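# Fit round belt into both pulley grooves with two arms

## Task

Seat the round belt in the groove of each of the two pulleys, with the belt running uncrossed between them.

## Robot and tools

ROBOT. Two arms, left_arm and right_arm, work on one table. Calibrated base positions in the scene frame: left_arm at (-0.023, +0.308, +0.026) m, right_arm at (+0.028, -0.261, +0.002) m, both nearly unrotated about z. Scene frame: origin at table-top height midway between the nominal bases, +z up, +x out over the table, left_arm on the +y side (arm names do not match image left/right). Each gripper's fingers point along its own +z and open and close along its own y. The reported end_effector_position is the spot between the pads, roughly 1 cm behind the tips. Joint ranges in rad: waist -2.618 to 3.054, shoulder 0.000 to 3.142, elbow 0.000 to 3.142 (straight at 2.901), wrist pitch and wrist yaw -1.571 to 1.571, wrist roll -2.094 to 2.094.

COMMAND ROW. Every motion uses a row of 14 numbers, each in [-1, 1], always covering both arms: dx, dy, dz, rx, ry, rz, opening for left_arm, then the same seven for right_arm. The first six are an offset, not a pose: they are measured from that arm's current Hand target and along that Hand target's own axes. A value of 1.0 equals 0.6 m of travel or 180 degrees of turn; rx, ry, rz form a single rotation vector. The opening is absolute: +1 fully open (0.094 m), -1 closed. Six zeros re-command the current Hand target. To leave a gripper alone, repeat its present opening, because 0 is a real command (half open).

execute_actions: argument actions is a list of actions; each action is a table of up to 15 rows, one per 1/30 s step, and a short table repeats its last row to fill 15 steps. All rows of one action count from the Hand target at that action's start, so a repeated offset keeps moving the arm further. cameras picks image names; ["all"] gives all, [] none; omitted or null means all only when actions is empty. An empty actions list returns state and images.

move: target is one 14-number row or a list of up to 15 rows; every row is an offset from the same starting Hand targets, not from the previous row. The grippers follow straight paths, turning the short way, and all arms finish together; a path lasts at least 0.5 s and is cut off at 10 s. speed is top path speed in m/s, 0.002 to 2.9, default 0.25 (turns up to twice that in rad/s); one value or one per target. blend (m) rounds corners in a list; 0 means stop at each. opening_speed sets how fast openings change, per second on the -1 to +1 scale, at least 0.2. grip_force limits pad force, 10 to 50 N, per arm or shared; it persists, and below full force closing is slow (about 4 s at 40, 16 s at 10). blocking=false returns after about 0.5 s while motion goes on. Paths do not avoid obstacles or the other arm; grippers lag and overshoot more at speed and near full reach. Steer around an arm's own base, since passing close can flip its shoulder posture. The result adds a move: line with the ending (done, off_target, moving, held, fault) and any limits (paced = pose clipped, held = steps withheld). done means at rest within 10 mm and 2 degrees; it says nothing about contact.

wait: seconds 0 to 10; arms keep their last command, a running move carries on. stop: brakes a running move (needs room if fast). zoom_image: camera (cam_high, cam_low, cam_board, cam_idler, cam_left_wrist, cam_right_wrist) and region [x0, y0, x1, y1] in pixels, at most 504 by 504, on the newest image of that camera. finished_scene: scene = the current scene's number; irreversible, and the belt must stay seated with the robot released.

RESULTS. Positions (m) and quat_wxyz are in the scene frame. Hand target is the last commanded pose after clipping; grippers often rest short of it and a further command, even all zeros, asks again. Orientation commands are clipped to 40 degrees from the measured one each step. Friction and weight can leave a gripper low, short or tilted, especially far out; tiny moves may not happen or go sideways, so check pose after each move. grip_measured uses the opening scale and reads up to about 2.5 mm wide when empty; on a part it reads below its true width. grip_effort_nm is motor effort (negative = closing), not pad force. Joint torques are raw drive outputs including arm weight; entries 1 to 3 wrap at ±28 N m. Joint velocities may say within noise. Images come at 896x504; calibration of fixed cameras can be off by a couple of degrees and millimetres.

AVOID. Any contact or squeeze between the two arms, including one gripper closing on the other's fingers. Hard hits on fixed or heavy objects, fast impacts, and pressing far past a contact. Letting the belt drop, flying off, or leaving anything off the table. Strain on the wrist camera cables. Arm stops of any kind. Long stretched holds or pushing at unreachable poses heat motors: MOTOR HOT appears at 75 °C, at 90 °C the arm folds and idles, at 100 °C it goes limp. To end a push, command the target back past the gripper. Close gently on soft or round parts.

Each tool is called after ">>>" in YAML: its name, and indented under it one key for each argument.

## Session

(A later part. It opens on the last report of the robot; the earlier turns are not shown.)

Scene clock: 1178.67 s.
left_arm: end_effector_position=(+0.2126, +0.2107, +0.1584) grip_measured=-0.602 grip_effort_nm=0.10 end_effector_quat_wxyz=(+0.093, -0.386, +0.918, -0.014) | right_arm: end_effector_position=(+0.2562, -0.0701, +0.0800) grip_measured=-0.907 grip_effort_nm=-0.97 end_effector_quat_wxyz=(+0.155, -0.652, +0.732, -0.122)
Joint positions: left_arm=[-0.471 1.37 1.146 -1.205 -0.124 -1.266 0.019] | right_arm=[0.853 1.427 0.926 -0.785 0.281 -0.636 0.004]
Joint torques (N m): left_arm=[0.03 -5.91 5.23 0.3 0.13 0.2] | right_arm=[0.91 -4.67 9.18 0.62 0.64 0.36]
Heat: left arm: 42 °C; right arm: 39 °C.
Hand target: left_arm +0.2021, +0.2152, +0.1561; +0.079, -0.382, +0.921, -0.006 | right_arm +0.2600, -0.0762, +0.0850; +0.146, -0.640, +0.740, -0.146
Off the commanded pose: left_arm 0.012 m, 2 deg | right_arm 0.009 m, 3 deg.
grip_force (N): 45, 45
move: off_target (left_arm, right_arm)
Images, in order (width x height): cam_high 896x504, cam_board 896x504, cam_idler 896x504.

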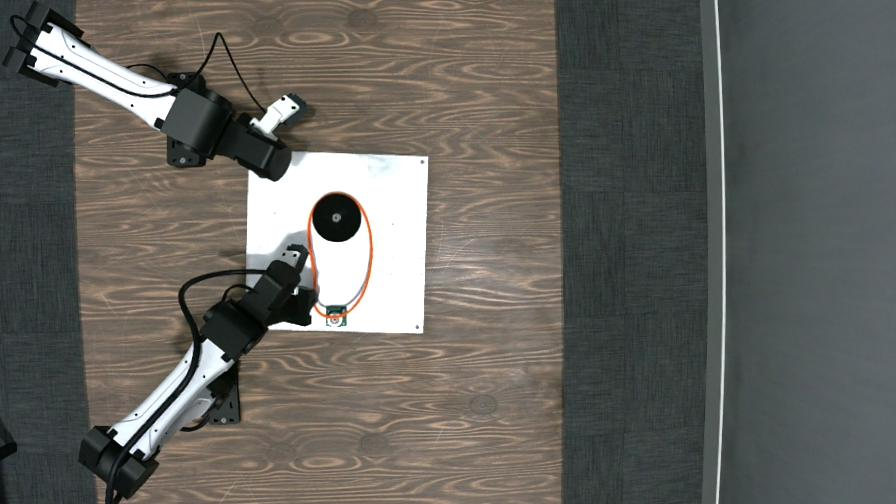

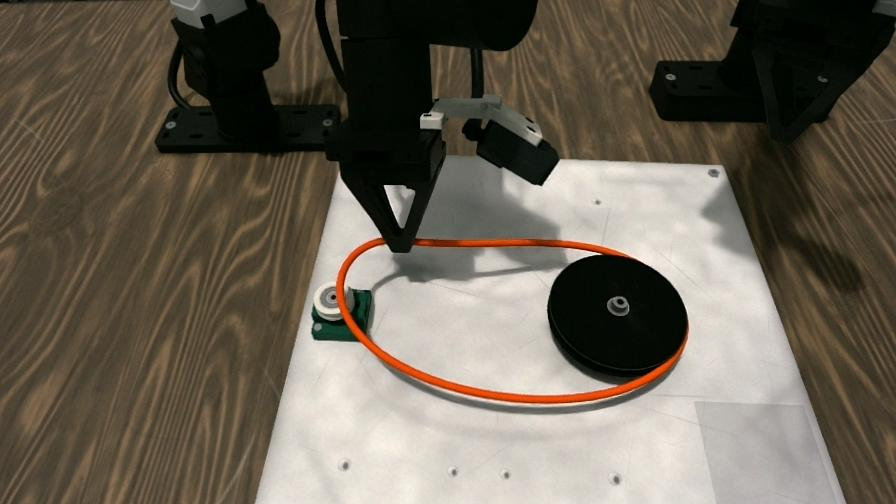

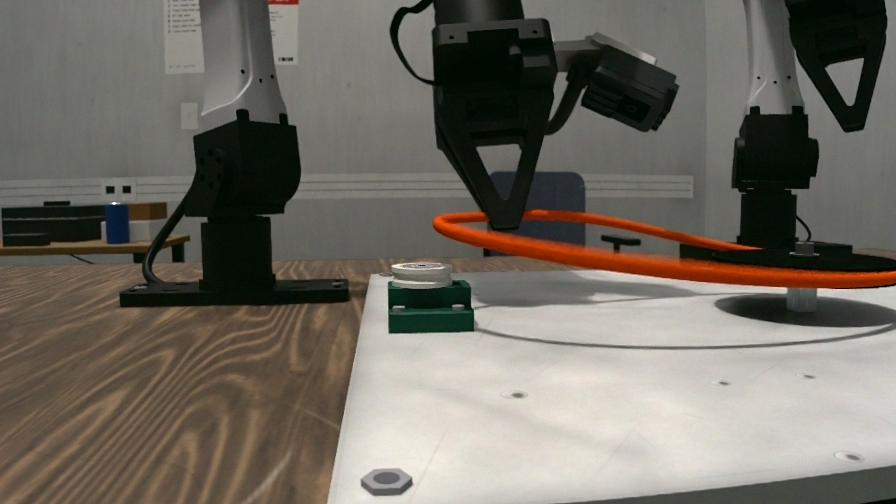

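>>> move:
  target: [0, 0, 0, 0, 0, 0, -0.6, 0.0553, -0.057, 0.0233, 0, 0, 0, -1]
  speed: 0.05
  cameras: ["cam_idler", "cam_board", "cam_high", "cam_right_wrist"]

>>> zoom_image:
  camera: "cam_board"
  region: [280, 180, 720, 430]

>>> zoom_image:
  camera: "cam_idler"
  region: [360, 180, 560, 340]

>>> zoom_image:
  camera: "cam_high"
  region: [260, 180, 410, 340]

Scene clock: 1267.27 s.
left_arm: end_effector_position=(+0.2126, +0.2107, +0.1584) grip_measured=-0.602 grip_effort_nm=0.10 end_effector_quat_wxyz=(+0.093, -0.386, +0.918, -0.014) | right_arm: end_effector_position=(+0.2858, -0.1050, +0.0800) grip_measured=-0.907 grip_effort_nm=-0.97 end_effector_quat_wxyz=(+0.142, -0.653, +0.732, -0.133)
Joint positions: left_arm=[-0.471 1.37 1.146 -1.205 -0.124 -1.266 0.019] | right_arm=[0.682 1.427 0.926 -0.766 0.252 -0.807 0.004]
Joint torques (N m): left_arm=[0.13 -6.2 5.31 0.29 0.09 0.21] | right_arm=[-1.35 -7.31 6.84 1.09 0.32 0.05]
Heat: left arm: 40 °C; right arm: 39 °C.
Hand target: left_arm +0.2021, +0.2152, +0.1561; +0.079, -0.382, +0.921, -0.006 | right_arm +0.2921, -0.1141, +0.0850; +0.146, -0.640, +0.740, -0.146
Off the commanded pose: left_arm 0.012 m, 2 deg | right_arm 0.012 m, 2 deg.
grip_force (N): 45, 45
move: off_target (left_arm, right_arm)
camera_calibration:
cam_right_wrist: T_world_to_cam=[[0.902303, -0.0656315, 0.426077, -0.307678], [-0.28627, -0.830198, 0.478352, -0.00817569], [0.322333, -0.553592, -0.767879, 0.0165375], [0, 0, 0, 1]] pos_world=[0.269948, -0.0178258, 0.147704]
Images, in order (width x height): cam_high 896x504, cam_board 896x504, cam_idler 896x504, cam_right_wrist 896x504.

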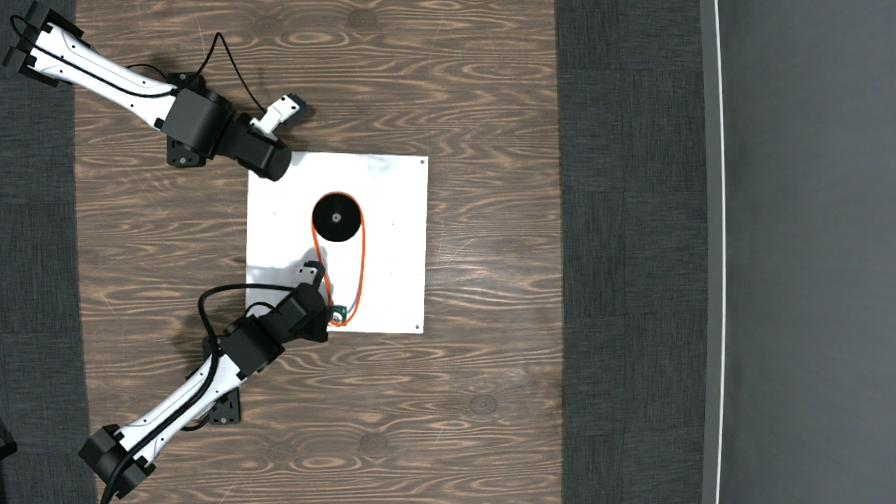

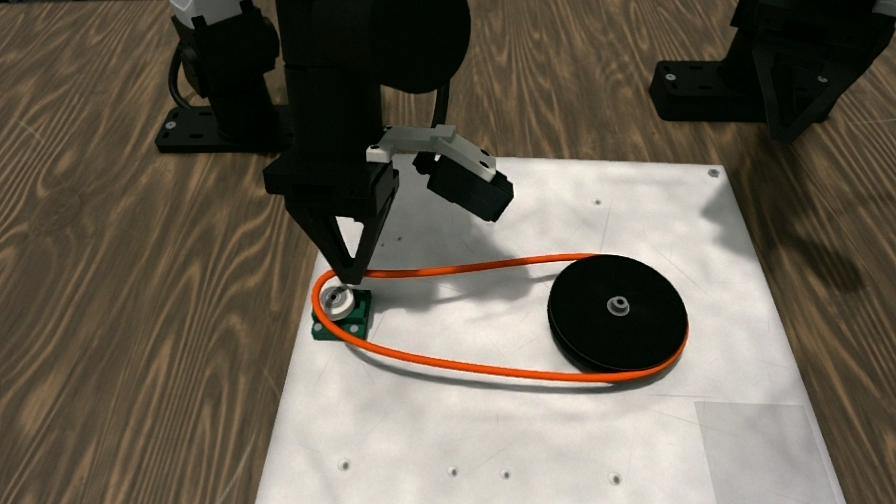

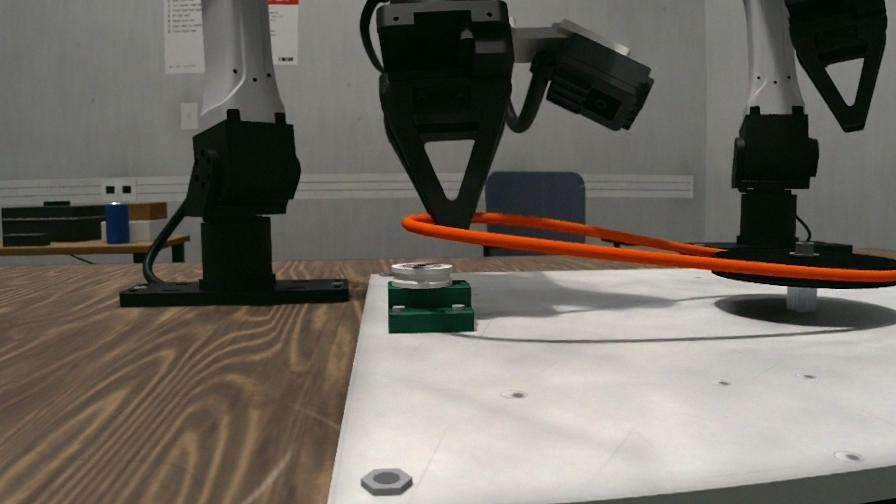

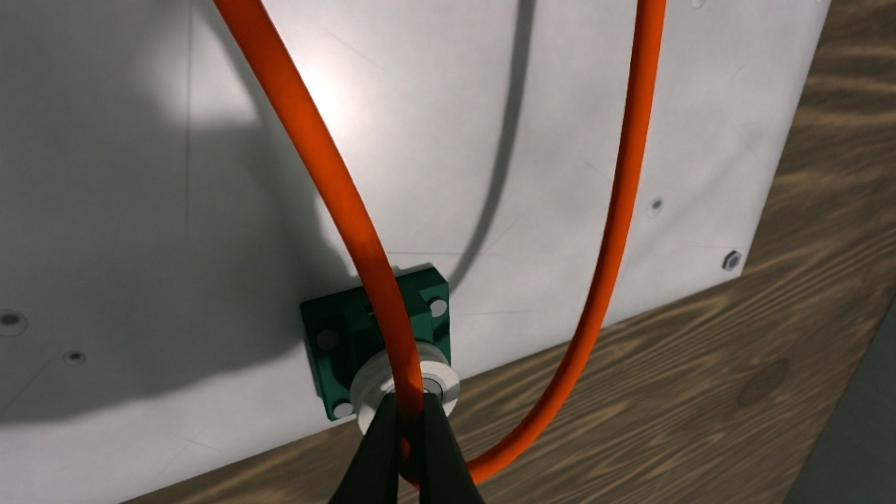

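Scaled by 1.145 from the camera's 896x504 image, which has a finer 1280x720 frame.

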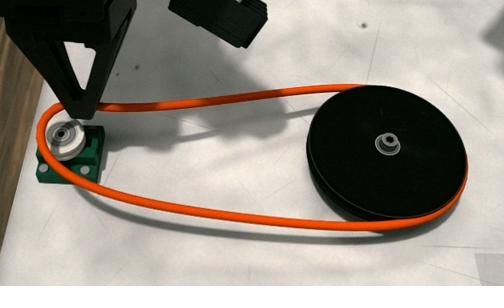

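Scaled by 2.520 from the camera's 896x504 image, which has a finer 1280x720 frame.

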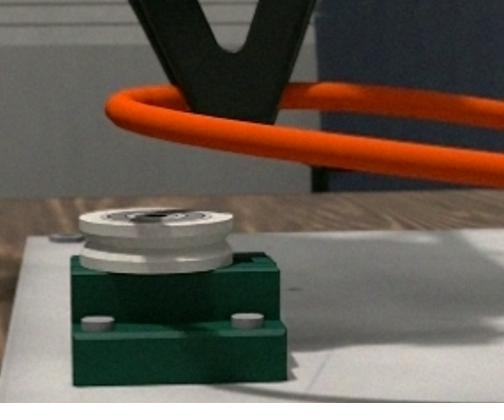

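Scaled by 3.150 from the camera's 896x504 image, which has a finer 1280x720 frame.

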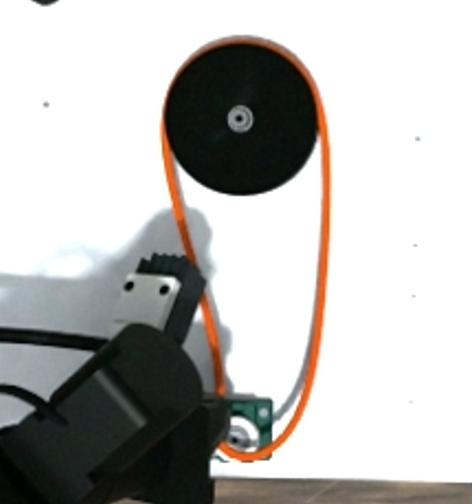

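>>> move:
  target: [0, 0, 0, 0, 0, 0, -0.6, 0.021, 0.0048, -0.0028, 0, 0, 0, -1]
  speed: 0.04
  cameras: ["cam_idler", "cam_board", "cam_high", "cam_right_wrist"]

>>> zoom_image:
  camera: "cam_board"
  region: [280, 180, 720, 430]

>>> zoom_image:
  camera: "cam_idler"
  region: [360, 180, 560, 340]

>>> zoom_image:
  camera: "cam_high"
  region: [260, 180, 410, 340]

Scene clock: 1296.00 s.
left_arm: end_effector_position=(+0.2126, +0.2107, +0.1584) grip_measured=-0.602 grip_effort_nm=0.10 end_effector_quat_wxyz=(+0.093, -0.386, +0.918, -0.014) | right_arm: end_effector_position=(+0.2858, -0.1090, +0.0838) grip_measured=-0.907 grip_effort_nm=-0.97 end_effector_quat_wxyz=(+0.152, -0.654, +0.730, -0.127)
Joint positions: left_arm=[-0.471 1.37 1.146 -1.205 -0.124 -1.266 0.019] | right_arm=[0.66 1.394 0.91 -0.759 0.232 -0.833 0.004]
Joint torques (N m): left_arm=[0.09 -5.83 5.11 0.26 0.11 0.23] | right_arm=[-1.66 -8.29 5 1.04 0.43 0.07]
Heat: left arm: 40 °C; right arm: 38 °C.
Hand target: left_arm +0.2021, +0.2152, +0.1561; +0.079, -0.382, +0.921, -0.006 | right_arm +0.2870, -0.1262, +0.0849; +0.146, -0.640, +0.740, -0.146
Off the commanded pose: left_arm 0.012 m, 2 deg | right_arm 0.017 m, 3 deg.
grip_force (N): 45, 45
move: off_target (left_arm, right_arm)
camera_calibration:
cam_right_wrist: T_world_to_cam=[[0.899772, -0.0665781, 0.431251, -0.30931], [-0.282531, -0.842055, 0.459478, -0.0140458], [0.332546, -0.535267, -0.776468, 0.0169505], [0, 0, 0, 1]] pos_world=[0.268703, -0.0233476, 0.153006]
Images, in order (width x height): cam_high 896x504, cam_board 896x504, cam_idler 896x504, cam_right_wrist 896x504.

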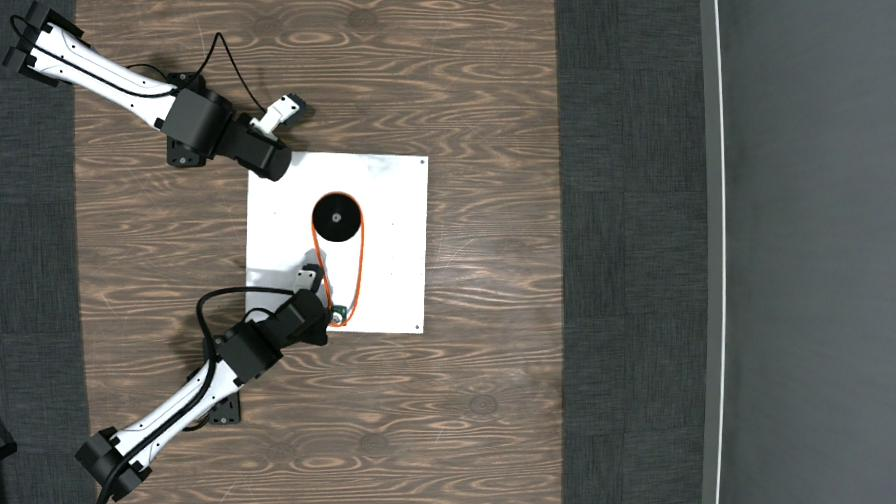

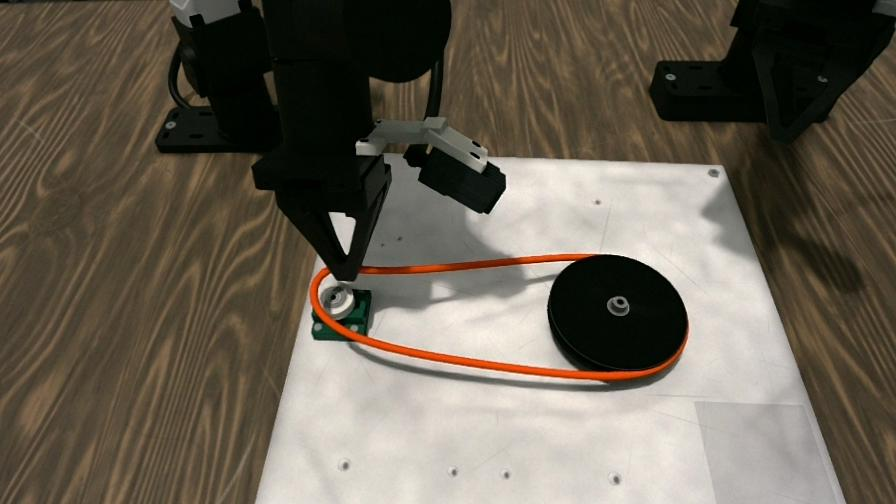

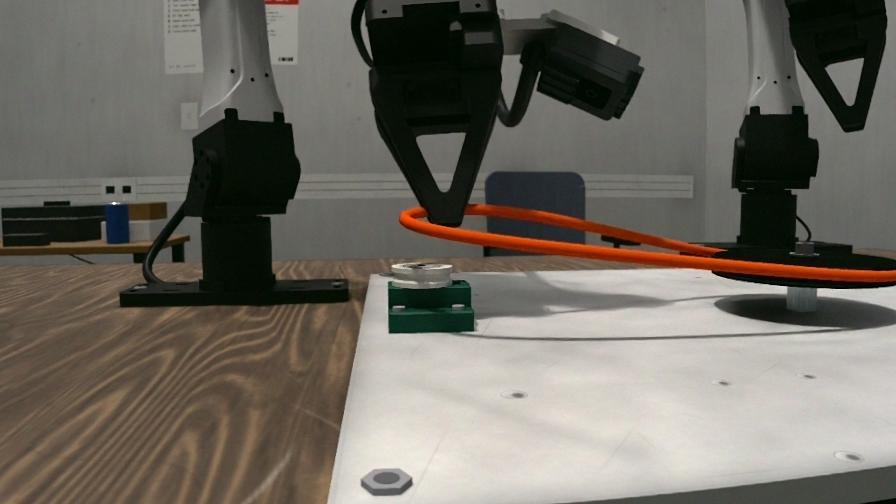

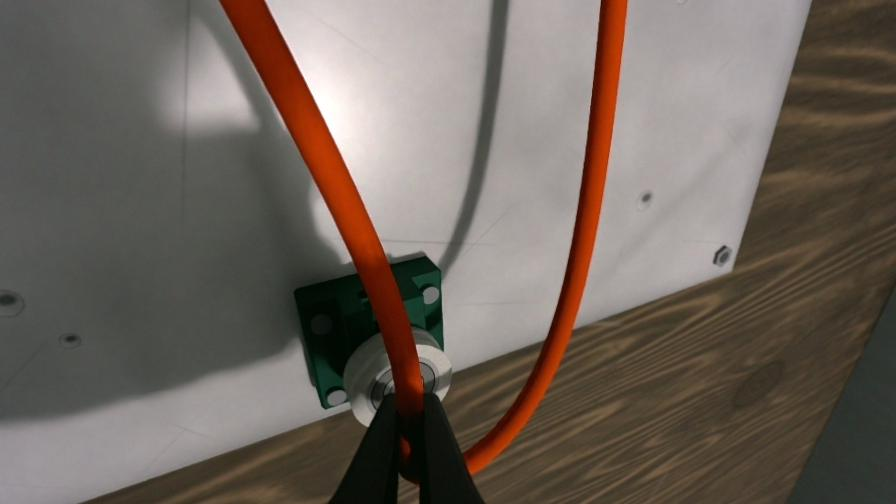

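Scaled by 1.145 from the camera's 896x504 image, which has a finer 1280x720 frame.

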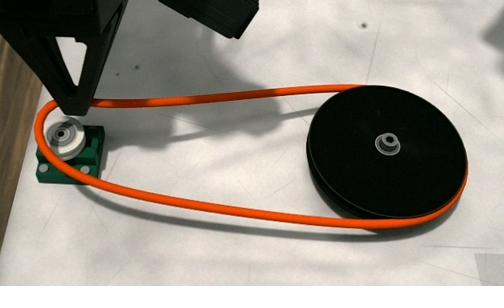

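Scaled by 2.520 from the camera's 896x504 image, which has a finer 1280x720 frame.

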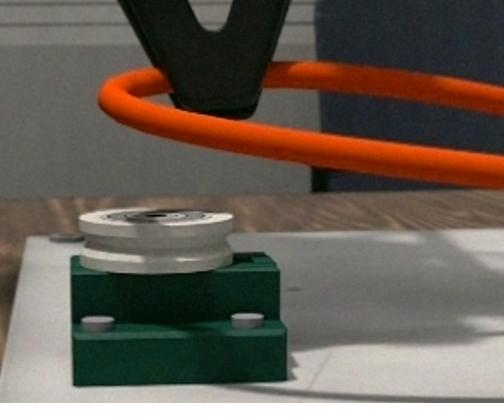

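Scaled by 3.150 from the camera's 896x504 image, which has a finer 1280x720 frame.

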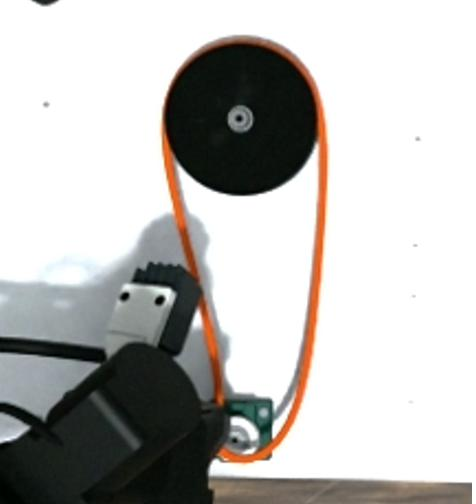

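>>> move:
  target: [0, 0, 0, 0, 0, 0, -0.6, 0.001, 0.0148, 0.0335, 0, 0, 0, -1]
  speed: 0.03
  cameras: ["cam_idler", "cam_board", "cam_right_wrist"]

>>> zoom_image:
  camera: "cam_idler"
  region: [360, 180, 560, 340]

>>> zoom_image:
  camera: "cam_board"
  region: [280, 220, 440, 360]

Scene clock: 1319.40 s.
left_arm: end_effector_position=(+0.2126, +0.2107, +0.1584) grip_measured=-0.602 grip_effort_nm=0.10 end_effector_quat_wxyz=(+0.093, -0.386, +0.918, -0.014) | right_arm: end_effector_position=(+0.2859, -0.1089, +0.0686) grip_measured=-0.907 grip_effort_nm=-0.97 end_effector_quat_wxyz=(+0.162, -0.652, +0.730, -0.128)
Joint positions: left_arm=[-0.471 1.37 1.146 -1.205 -0.124 -1.266 0.019] | right_arm=[0.66 1.394 0.841 -0.668 0.232 -0.833 0.004]
Joint torques (N m): left_arm=[0.23 -6.38 5.26 0.21 0.1 0.2] | right_arm=[-1.65 -5.76 4.89 1.14 0.43 0.07]
Heat: left arm: 40 °C; right arm: 37 °C.
Hand target: left_arm +0.2021, +0.2152, +0.1561; +0.079, -0.382, +0.921, -0.006 | right_arm +0.2870, -0.1262, +0.0629; +0.146, -0.640, +0.740, -0.146
Off the commanded pose: left_arm 0.012 m, 2 deg | right_arm 0.018 m, 3 deg.
grip_force (N): 45, 45
move: off_target (left_arm, right_arm)
camera_calibration:
cam_right_wrist: T_world_to_cam=[[0.8925, -0.0722119, 0.44523, -0.302252], [-0.289984, -0.847924, 0.443773, -0.00450206], [0.345475, -0.525177, -0.777712, 0.00271771], [0, 0, 0, 1]] pos_world=[0.267515, -0.0242163, 0.138683]
Images, in order (width x height): cam_board 896x504, cam_idler 896x504, cam_right_wrist 896x504.

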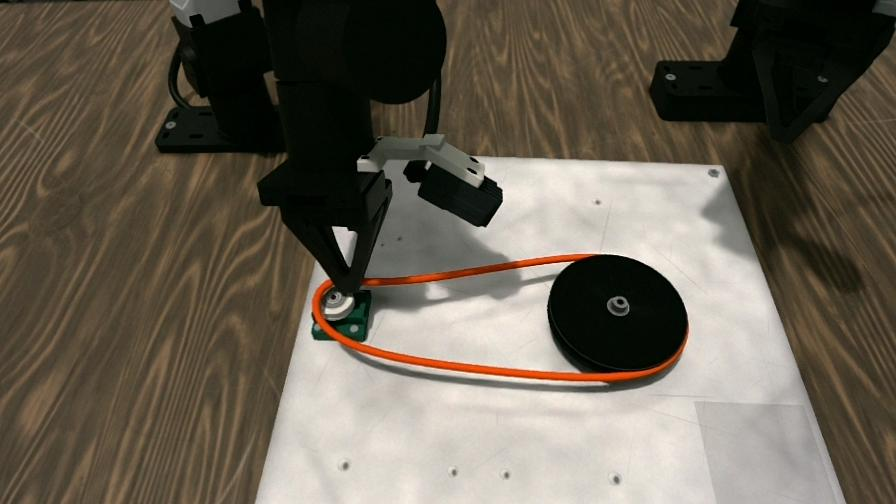

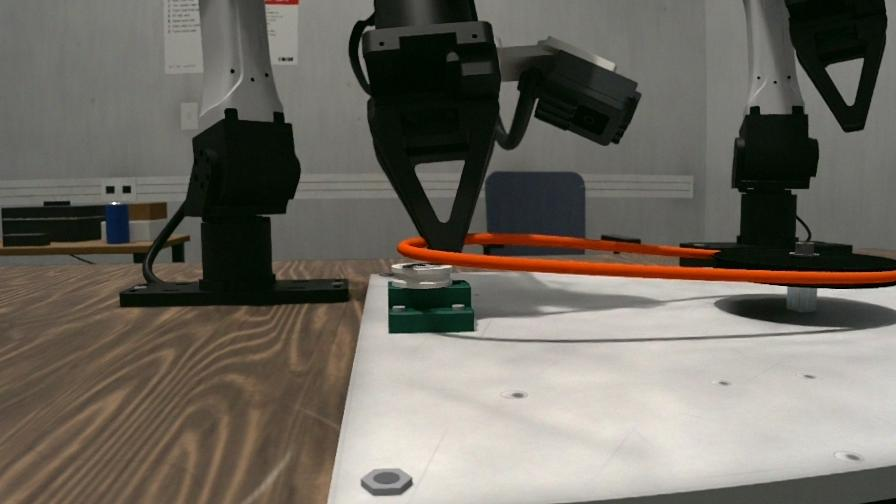

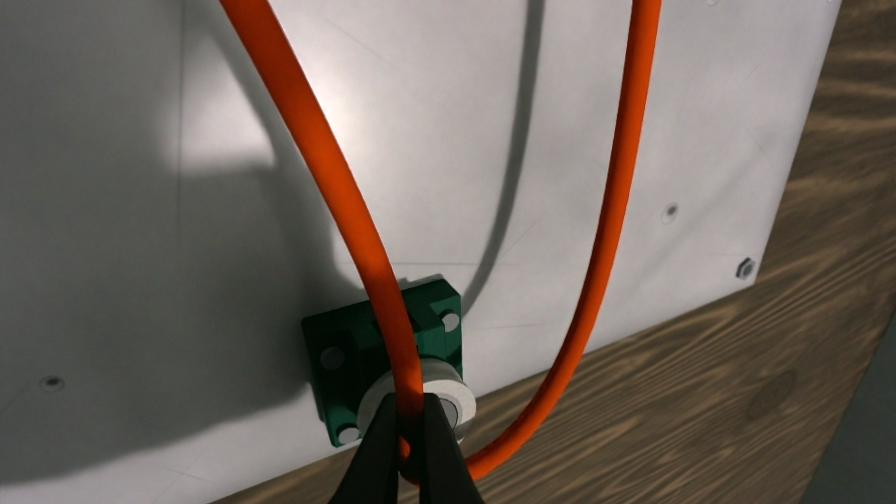

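Scaled by 2.520 from the camera's 896x504 image, which has a finer 1280x720 frame.

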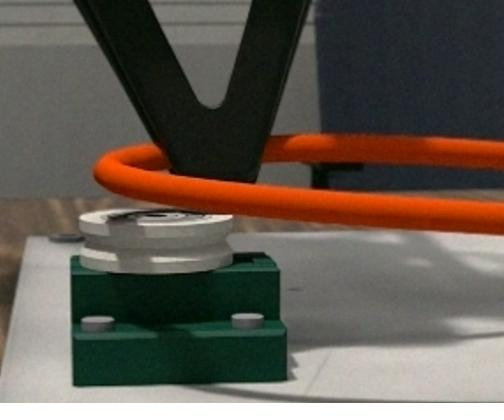

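Scaled by 3.150 from the camera's 896x504 image, which has a finer 1280x720 frame.

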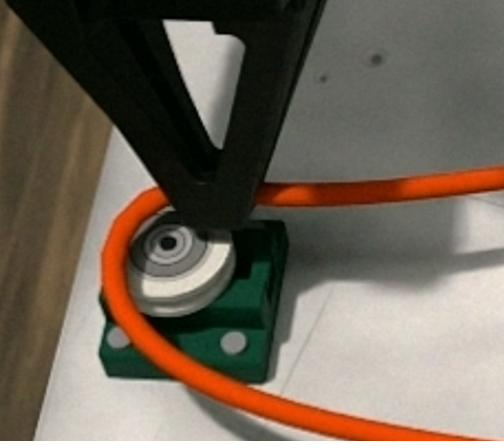

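>>> move:
  target: [0, 0, 0, 0, 0, 0, -0.6, 0.0004, 0.0054, 0.0122, 0, 0, 0, -1]
  speed: 0.03
  cameras: ["cam_idler", "cam_board"]

>>> zoom_image:
  camera: "cam_idler"
  region: [360, 180, 560, 340]

>>> zoom_image:
  camera: "cam_board"
  region: [280, 220, 440, 360]

Scene clock: 1336.17 s.
left_arm: end_effector_position=(+0.2126, +0.2107, +0.1584) grip_measured=-0.602 grip_effort_nm=0.10 end_effector_quat_wxyz=(+0.093, -0.386, +0.918, -0.014) | right_arm: end_effector_position=(+0.2887, -0.1067, +0.0660) grip_measured=-0.907 grip_effort_nm=-0.97 end_effector_quat_wxyz=(+0.173, -0.649, +0.729, -0.129)
Joint positions: left_arm=[-0.471 1.37 1.146 -1.205 -0.124 -1.266 0.019] | right_arm=[0.66 1.394 0.822 -0.627 0.232 -0.833 0.004]
Joint torques (N m): left_arm=[0.42 -6.01 5.14 0.29 0.14 0.18] | right_arm=[-1.61 -4.66 4.52 1.11 0.43 0.07]
Heat: left arm: 40 °C; right arm: 36 °C.
Hand target: left_arm +0.2021, +0.2152, +0.1561; +0.079, -0.382, +0.921, -0.006 | right_arm +0.2869, -0.1262, +0.0549; +0.145, -0.640, +0.740, -0.146
Off the commanded pose: left_arm 0.012 m, 2 deg | right_arm 0.022 m, 4 deg.
grip_force (N): 45, 45
move: off_target (left_arm, right_arm)
Images, in order (width x height): cam_board 896x504, cam_idler 896x504.

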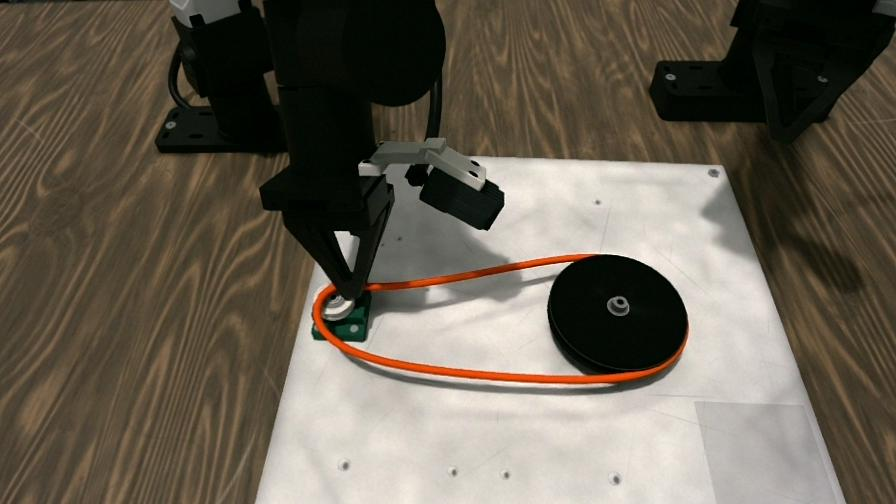

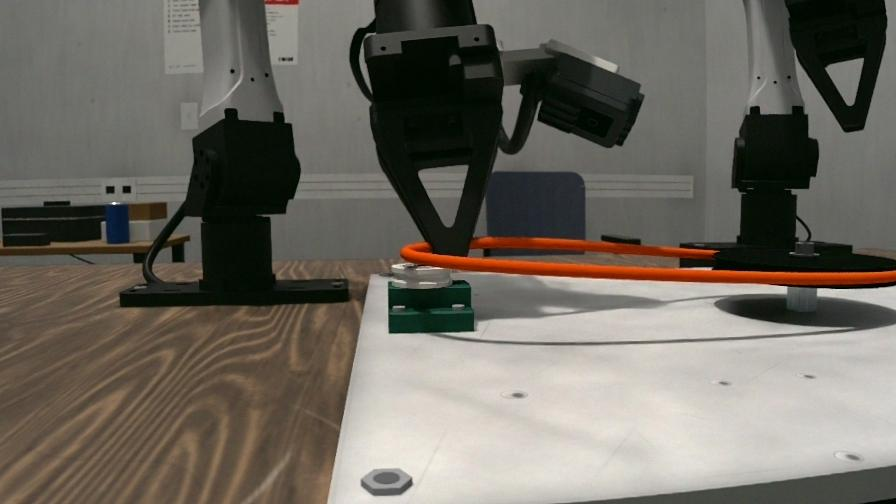

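Scaled by 2.520 from the camera's 896x504 image, which has a finer 1280x720 frame.

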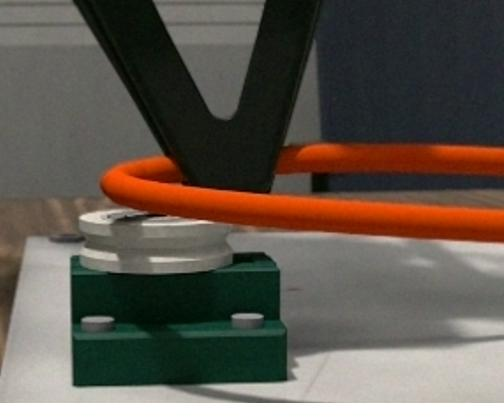

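Scaled by 3.150 from the camera's 896x504 image, which has a finer 1280x720 frame.

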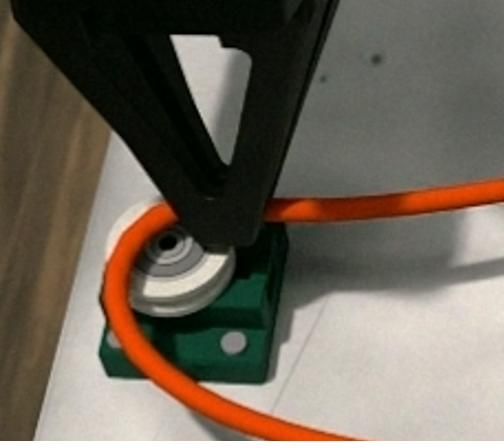

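>>> move:
  target:
    - [0, 0, 0, 0, 0, 0, -0.6, 0.0, -0.0168, -0.0381, 0, 0, 0, -1]
    - [0, 0, 0, 0, 0, 0, -0.6, 0.0427, 0.0048, -0.0492, 0, 0, 0, -1]
  speed: 0.05
  blend: 0.005
  cameras: ["cam_idler", "cam_board", "cam_high", "cam_right_wrist"]

>>> zoom_image:
  camera: "cam_idler"
  region: [360, 180, 560, 340]

>>> zoom_image:
  camera: "cam_board"
  region: [280, 180, 720, 430]

>>> zoom_image:
  camera: "cam_high"
  region: [260, 180, 410, 340]

Scene clock: 1358.47 s.
left_arm: end_effector_position=(+0.2126, +0.2107, +0.1584) grip_measured=-0.602 grip_effort_nm=0.10 end_effector_quat_wxyz=(+0.093, -0.386, +0.918, -0.014) | right_arm: end_effector_position=(+0.2827, -0.1145, +0.0878) grip_measured=-0.907 grip_effort_nm=-0.97 end_effector_quat_wxyz=(+0.199, -0.650, +0.723, -0.119)
Joint positions: left_arm=[-0.471 1.37 1.146 -1.205 -0.124 -1.266 0.019] | right_arm=[0.63 1.282 0.811 -0.671 0.194 -0.871 0.004]
Joint torques (N m): left_arm=[0.1 -6.16 5.33 0.26 0.1 0.16] | right_arm=[-2.15 -7.13 5 0.36 0.65 0.09]
Heat: left arm: 39 °C; right arm: 35 °C.
Hand target: left_arm +0.2021, +0.2152, +0.1561; +0.079, -0.382, +0.921, -0.006 | right_arm +0.2690, -0.1503, +0.0801; +0.146, -0.640, +0.740, -0.146
Off the commanded pose: left_arm 0.012 m, 2 deg | right_arm 0.039 m, 7 deg.
grip_force (N): 45, 45
move: off_target (left_arm, right_arm)
camera_calibration:
cam_right_wrist: T_world_to_cam=[[0.873893, -0.0834185, 0.478907, -0.307353], [-0.291732, -0.878035, 0.379403, -0.0159408], [0.388848, -0.47127, -0.791645, 0.0109636], [0, 0, 0, 1]] pos_world=[0.25968, -0.0344686, 0.161921]
Images, in order (width x height): cam_high 896x504, cam_board 896x504, cam_idler 896x504, cam_right_wrist 896x504.

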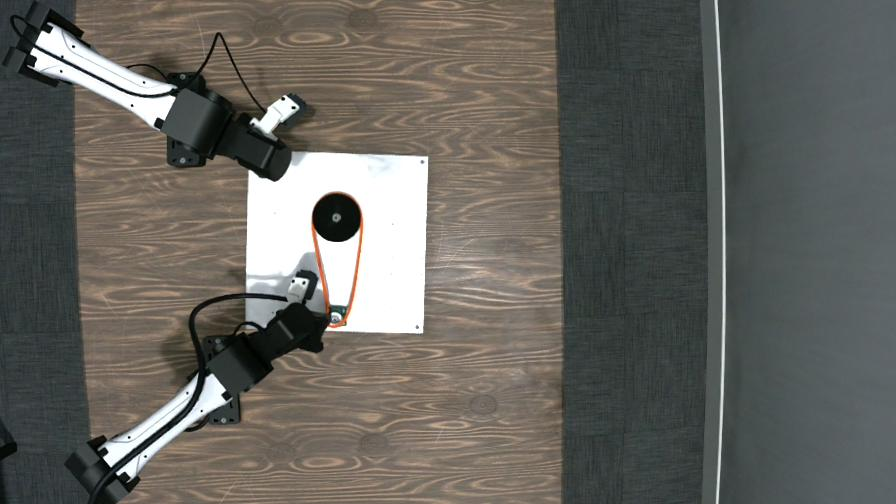

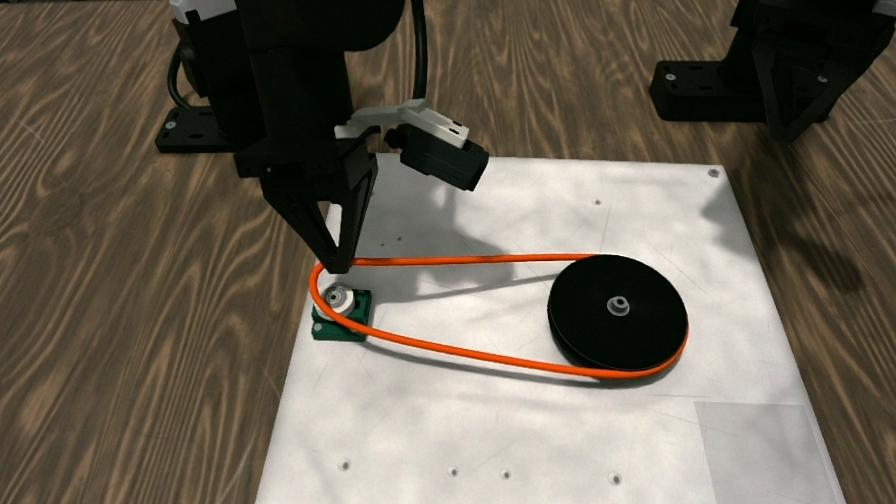

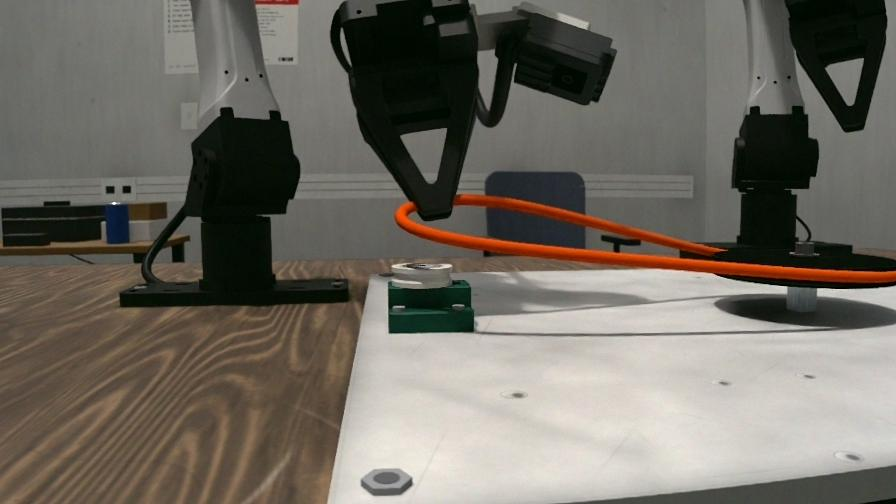

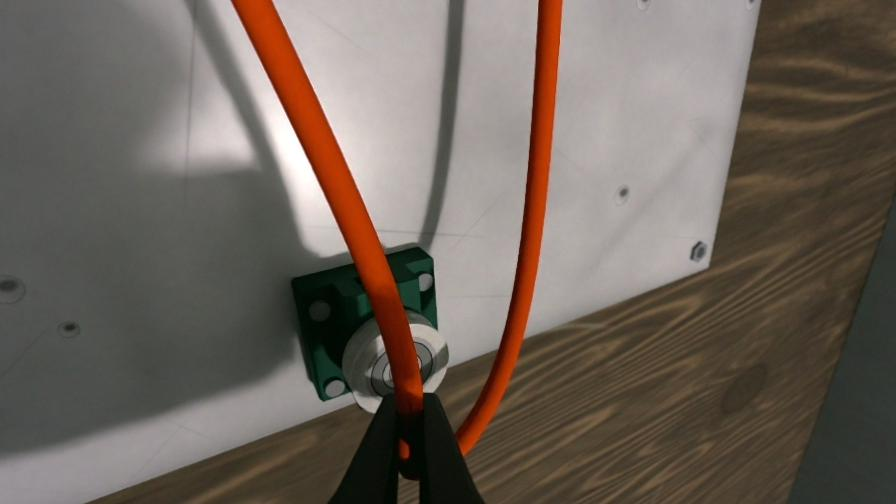

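Scaled by 2.520 from the camera's 896x504 image, which has a finer 1280x720 frame.

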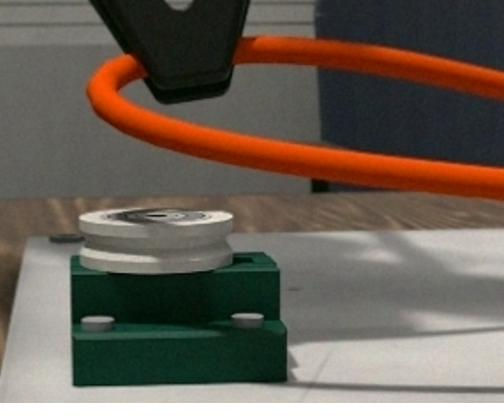

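Scaled by 1.145 from the camera's 896x504 image, which has a finer 1280x720 frame.

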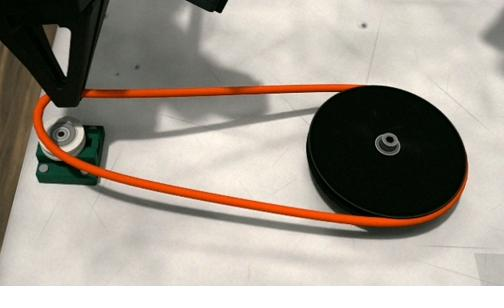

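Scaled by 3.150 from the camera's 896x504 image, which has a finer 1280x720 frame.

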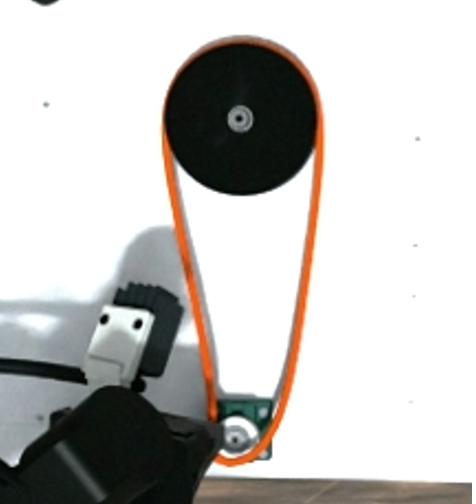

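>>> move:
  target:
    - [0, 0, 0, 0, 0, 0, -0.6, -0.0013, -0.0005, 0.044, 0, 0, 0, -1]
  speed: 0.04
  cameras: ["cam_idler", "cam_board"]

>>> zoom_image:
  camera: "cam_idler"
  region: [360, 180, 560, 340]

>>> zoom_image:
  camera: "cam_board"
  region: [280, 220, 440, 360]

Scene clock: 1395.10 s.
left_arm: end_effector_position=(+0.2126, +0.2107, +0.1584) grip_measured=-0.602 grip_effort_nm=0.10 end_effector_quat_wxyz=(+0.093, -0.386, +0.918, -0.014) | right_arm: end_effector_position=(+0.2840, -0.1182, +0.0702) grip_measured=-0.907 grip_effort_nm=-0.97 end_effector_quat_wxyz=(+0.195, -0.655, +0.721, -0.113)
Joint positions: left_arm=[-0.471 1.37 1.146 -1.205 -0.124 -1.266 0.019] | right_arm=[0.604 1.304 0.759 -0.602 0.172 -0.902 0.004]
Joint torques (N m): left_arm=[0.12 -6.15 5.27 0.26 0.08 0.23] | right_arm=[-2.39 -3.66 4.72 0.86 0.76 0.09]
Heat: left arm: 39 °C; right arm: 35 °C.
Hand target: left_arm +0.2021, +0.2152, +0.1561; +0.079, -0.382, +0.921, -0.006 | right_arm +0.2800, -0.1503, +0.0561; +0.146, -0.640, +0.740, -0.146
Off the commanded pose: left_arm 0.012 m, 2 deg | right_arm 0.035 m, 7 deg.
grip_force (N): 45, 45
move: off_target (left_arm, right_arm)
Images, in order (width x height): cam_board 896x504, cam_idler 896x504.

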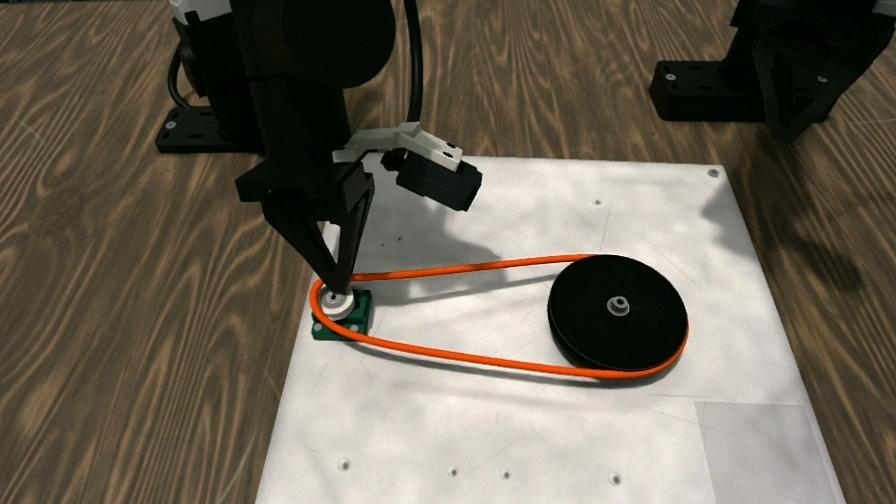

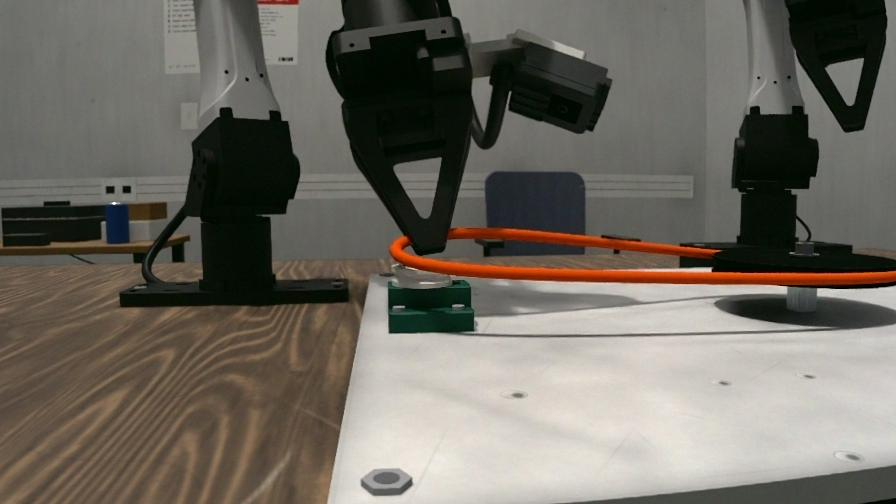

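Scaled by 2.520 from the camera's 896x504 image, which has a finer 1280x720 frame.

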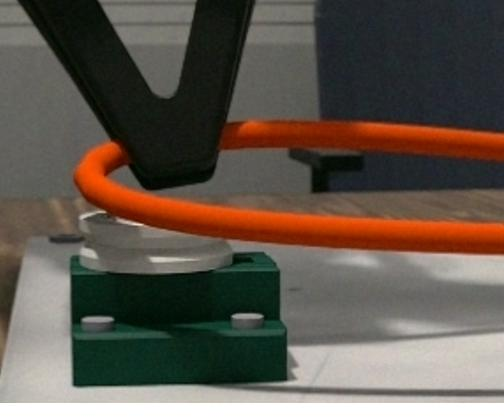

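Scaled by 3.150 from the camera's 896x504 image, which has a finer 1280x720 frame.

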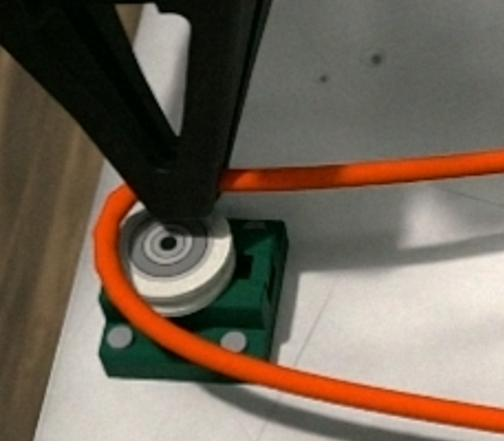

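>>> move:
  target:
    - [0, 0, 0, 0, 0, 0, -0.6, 0.0005, 0.0067, 0.0152, 0, 0, 0, -1]
  speed: 0.03
  cameras: ["cam_idler", "cam_board"]

>>> zoom_image:
  camera: "cam_idler"
  region: [360, 180, 560, 340]

>>> zoom_image:
  camera: "cam_board"
  region: [280, 220, 440, 360]

Scene clock: 1412.47 s.
left_arm: end_effector_position=(+0.2126, +0.2107, +0.1584) grip_measured=-0.602 grip_effort_nm=0.10 end_effector_quat_wxyz=(+0.093, -0.386, +0.918, -0.014) | right_arm: end_effector_position=(+0.2868, -0.1162, +0.0657) grip_measured=-0.907 grip_effort_nm=-0.97 end_effector_quat_wxyz=(+0.204, -0.653, +0.720, -0.115)
Joint positions: left_arm=[-0.471 1.37 1.146 -1.205 -0.124 -1.266 0.019] | right_arm=[0.604 1.31 0.736 -0.555 0.172 -0.902 0.004]
Joint torques (N m): left_arm=[0.18 -6.23 5.3 0.27 0.07 0.28] | right_arm=[-2.32 -2.82 4.14 0.86 0.76 0.1]
Heat: left arm: 39 °C; right arm: 34 °C.
Hand target: left_arm +0.2021, +0.2152, +0.1561; +0.079, -0.382, +0.921, -0.006 | right_arm +0.2800, -0.1503, +0.0461; +0.146, -0.640, +0.740, -0.146
Off the commanded pose: left_arm 0.012 m, 2 deg | right_arm 0.040 m, 8 deg.
grip_force (N): 45, 45
move: off_target (left_arm, right_arm)
Images, in order (width x height): cam_board 896x504, cam_idler 896x504.

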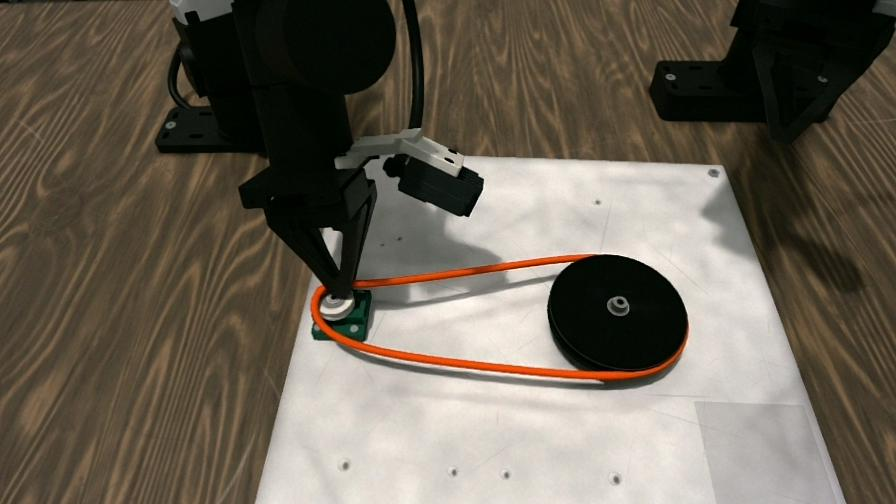

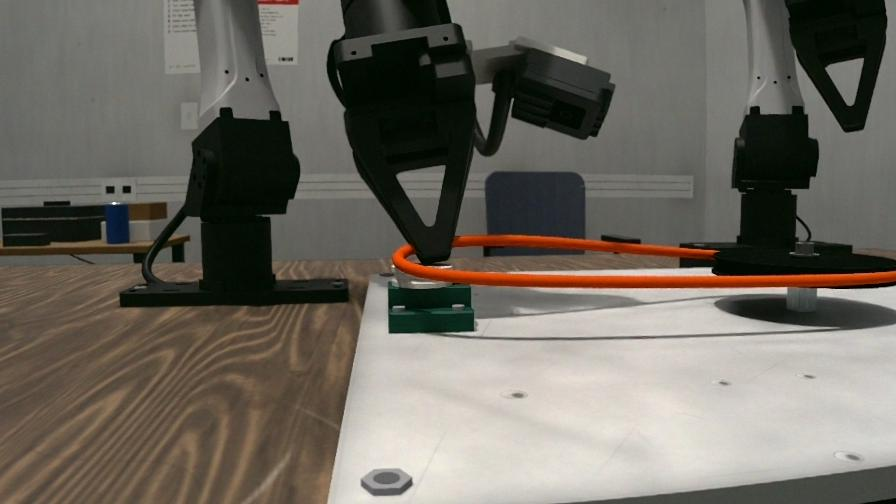

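Scaled by 2.520 from the camera's 896x504 image, which has a finer 1280x720 frame.

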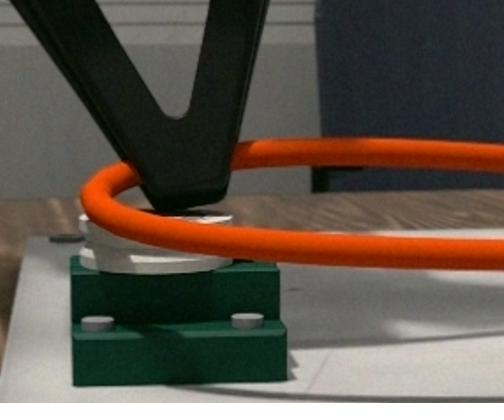

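Scaled by 3.150 from the camera's 896x504 image, which has a finer 1280x720 frame.

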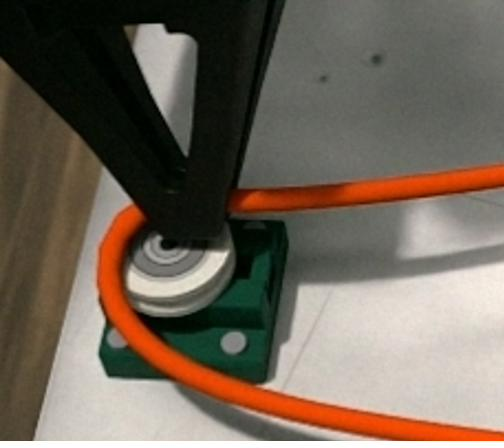

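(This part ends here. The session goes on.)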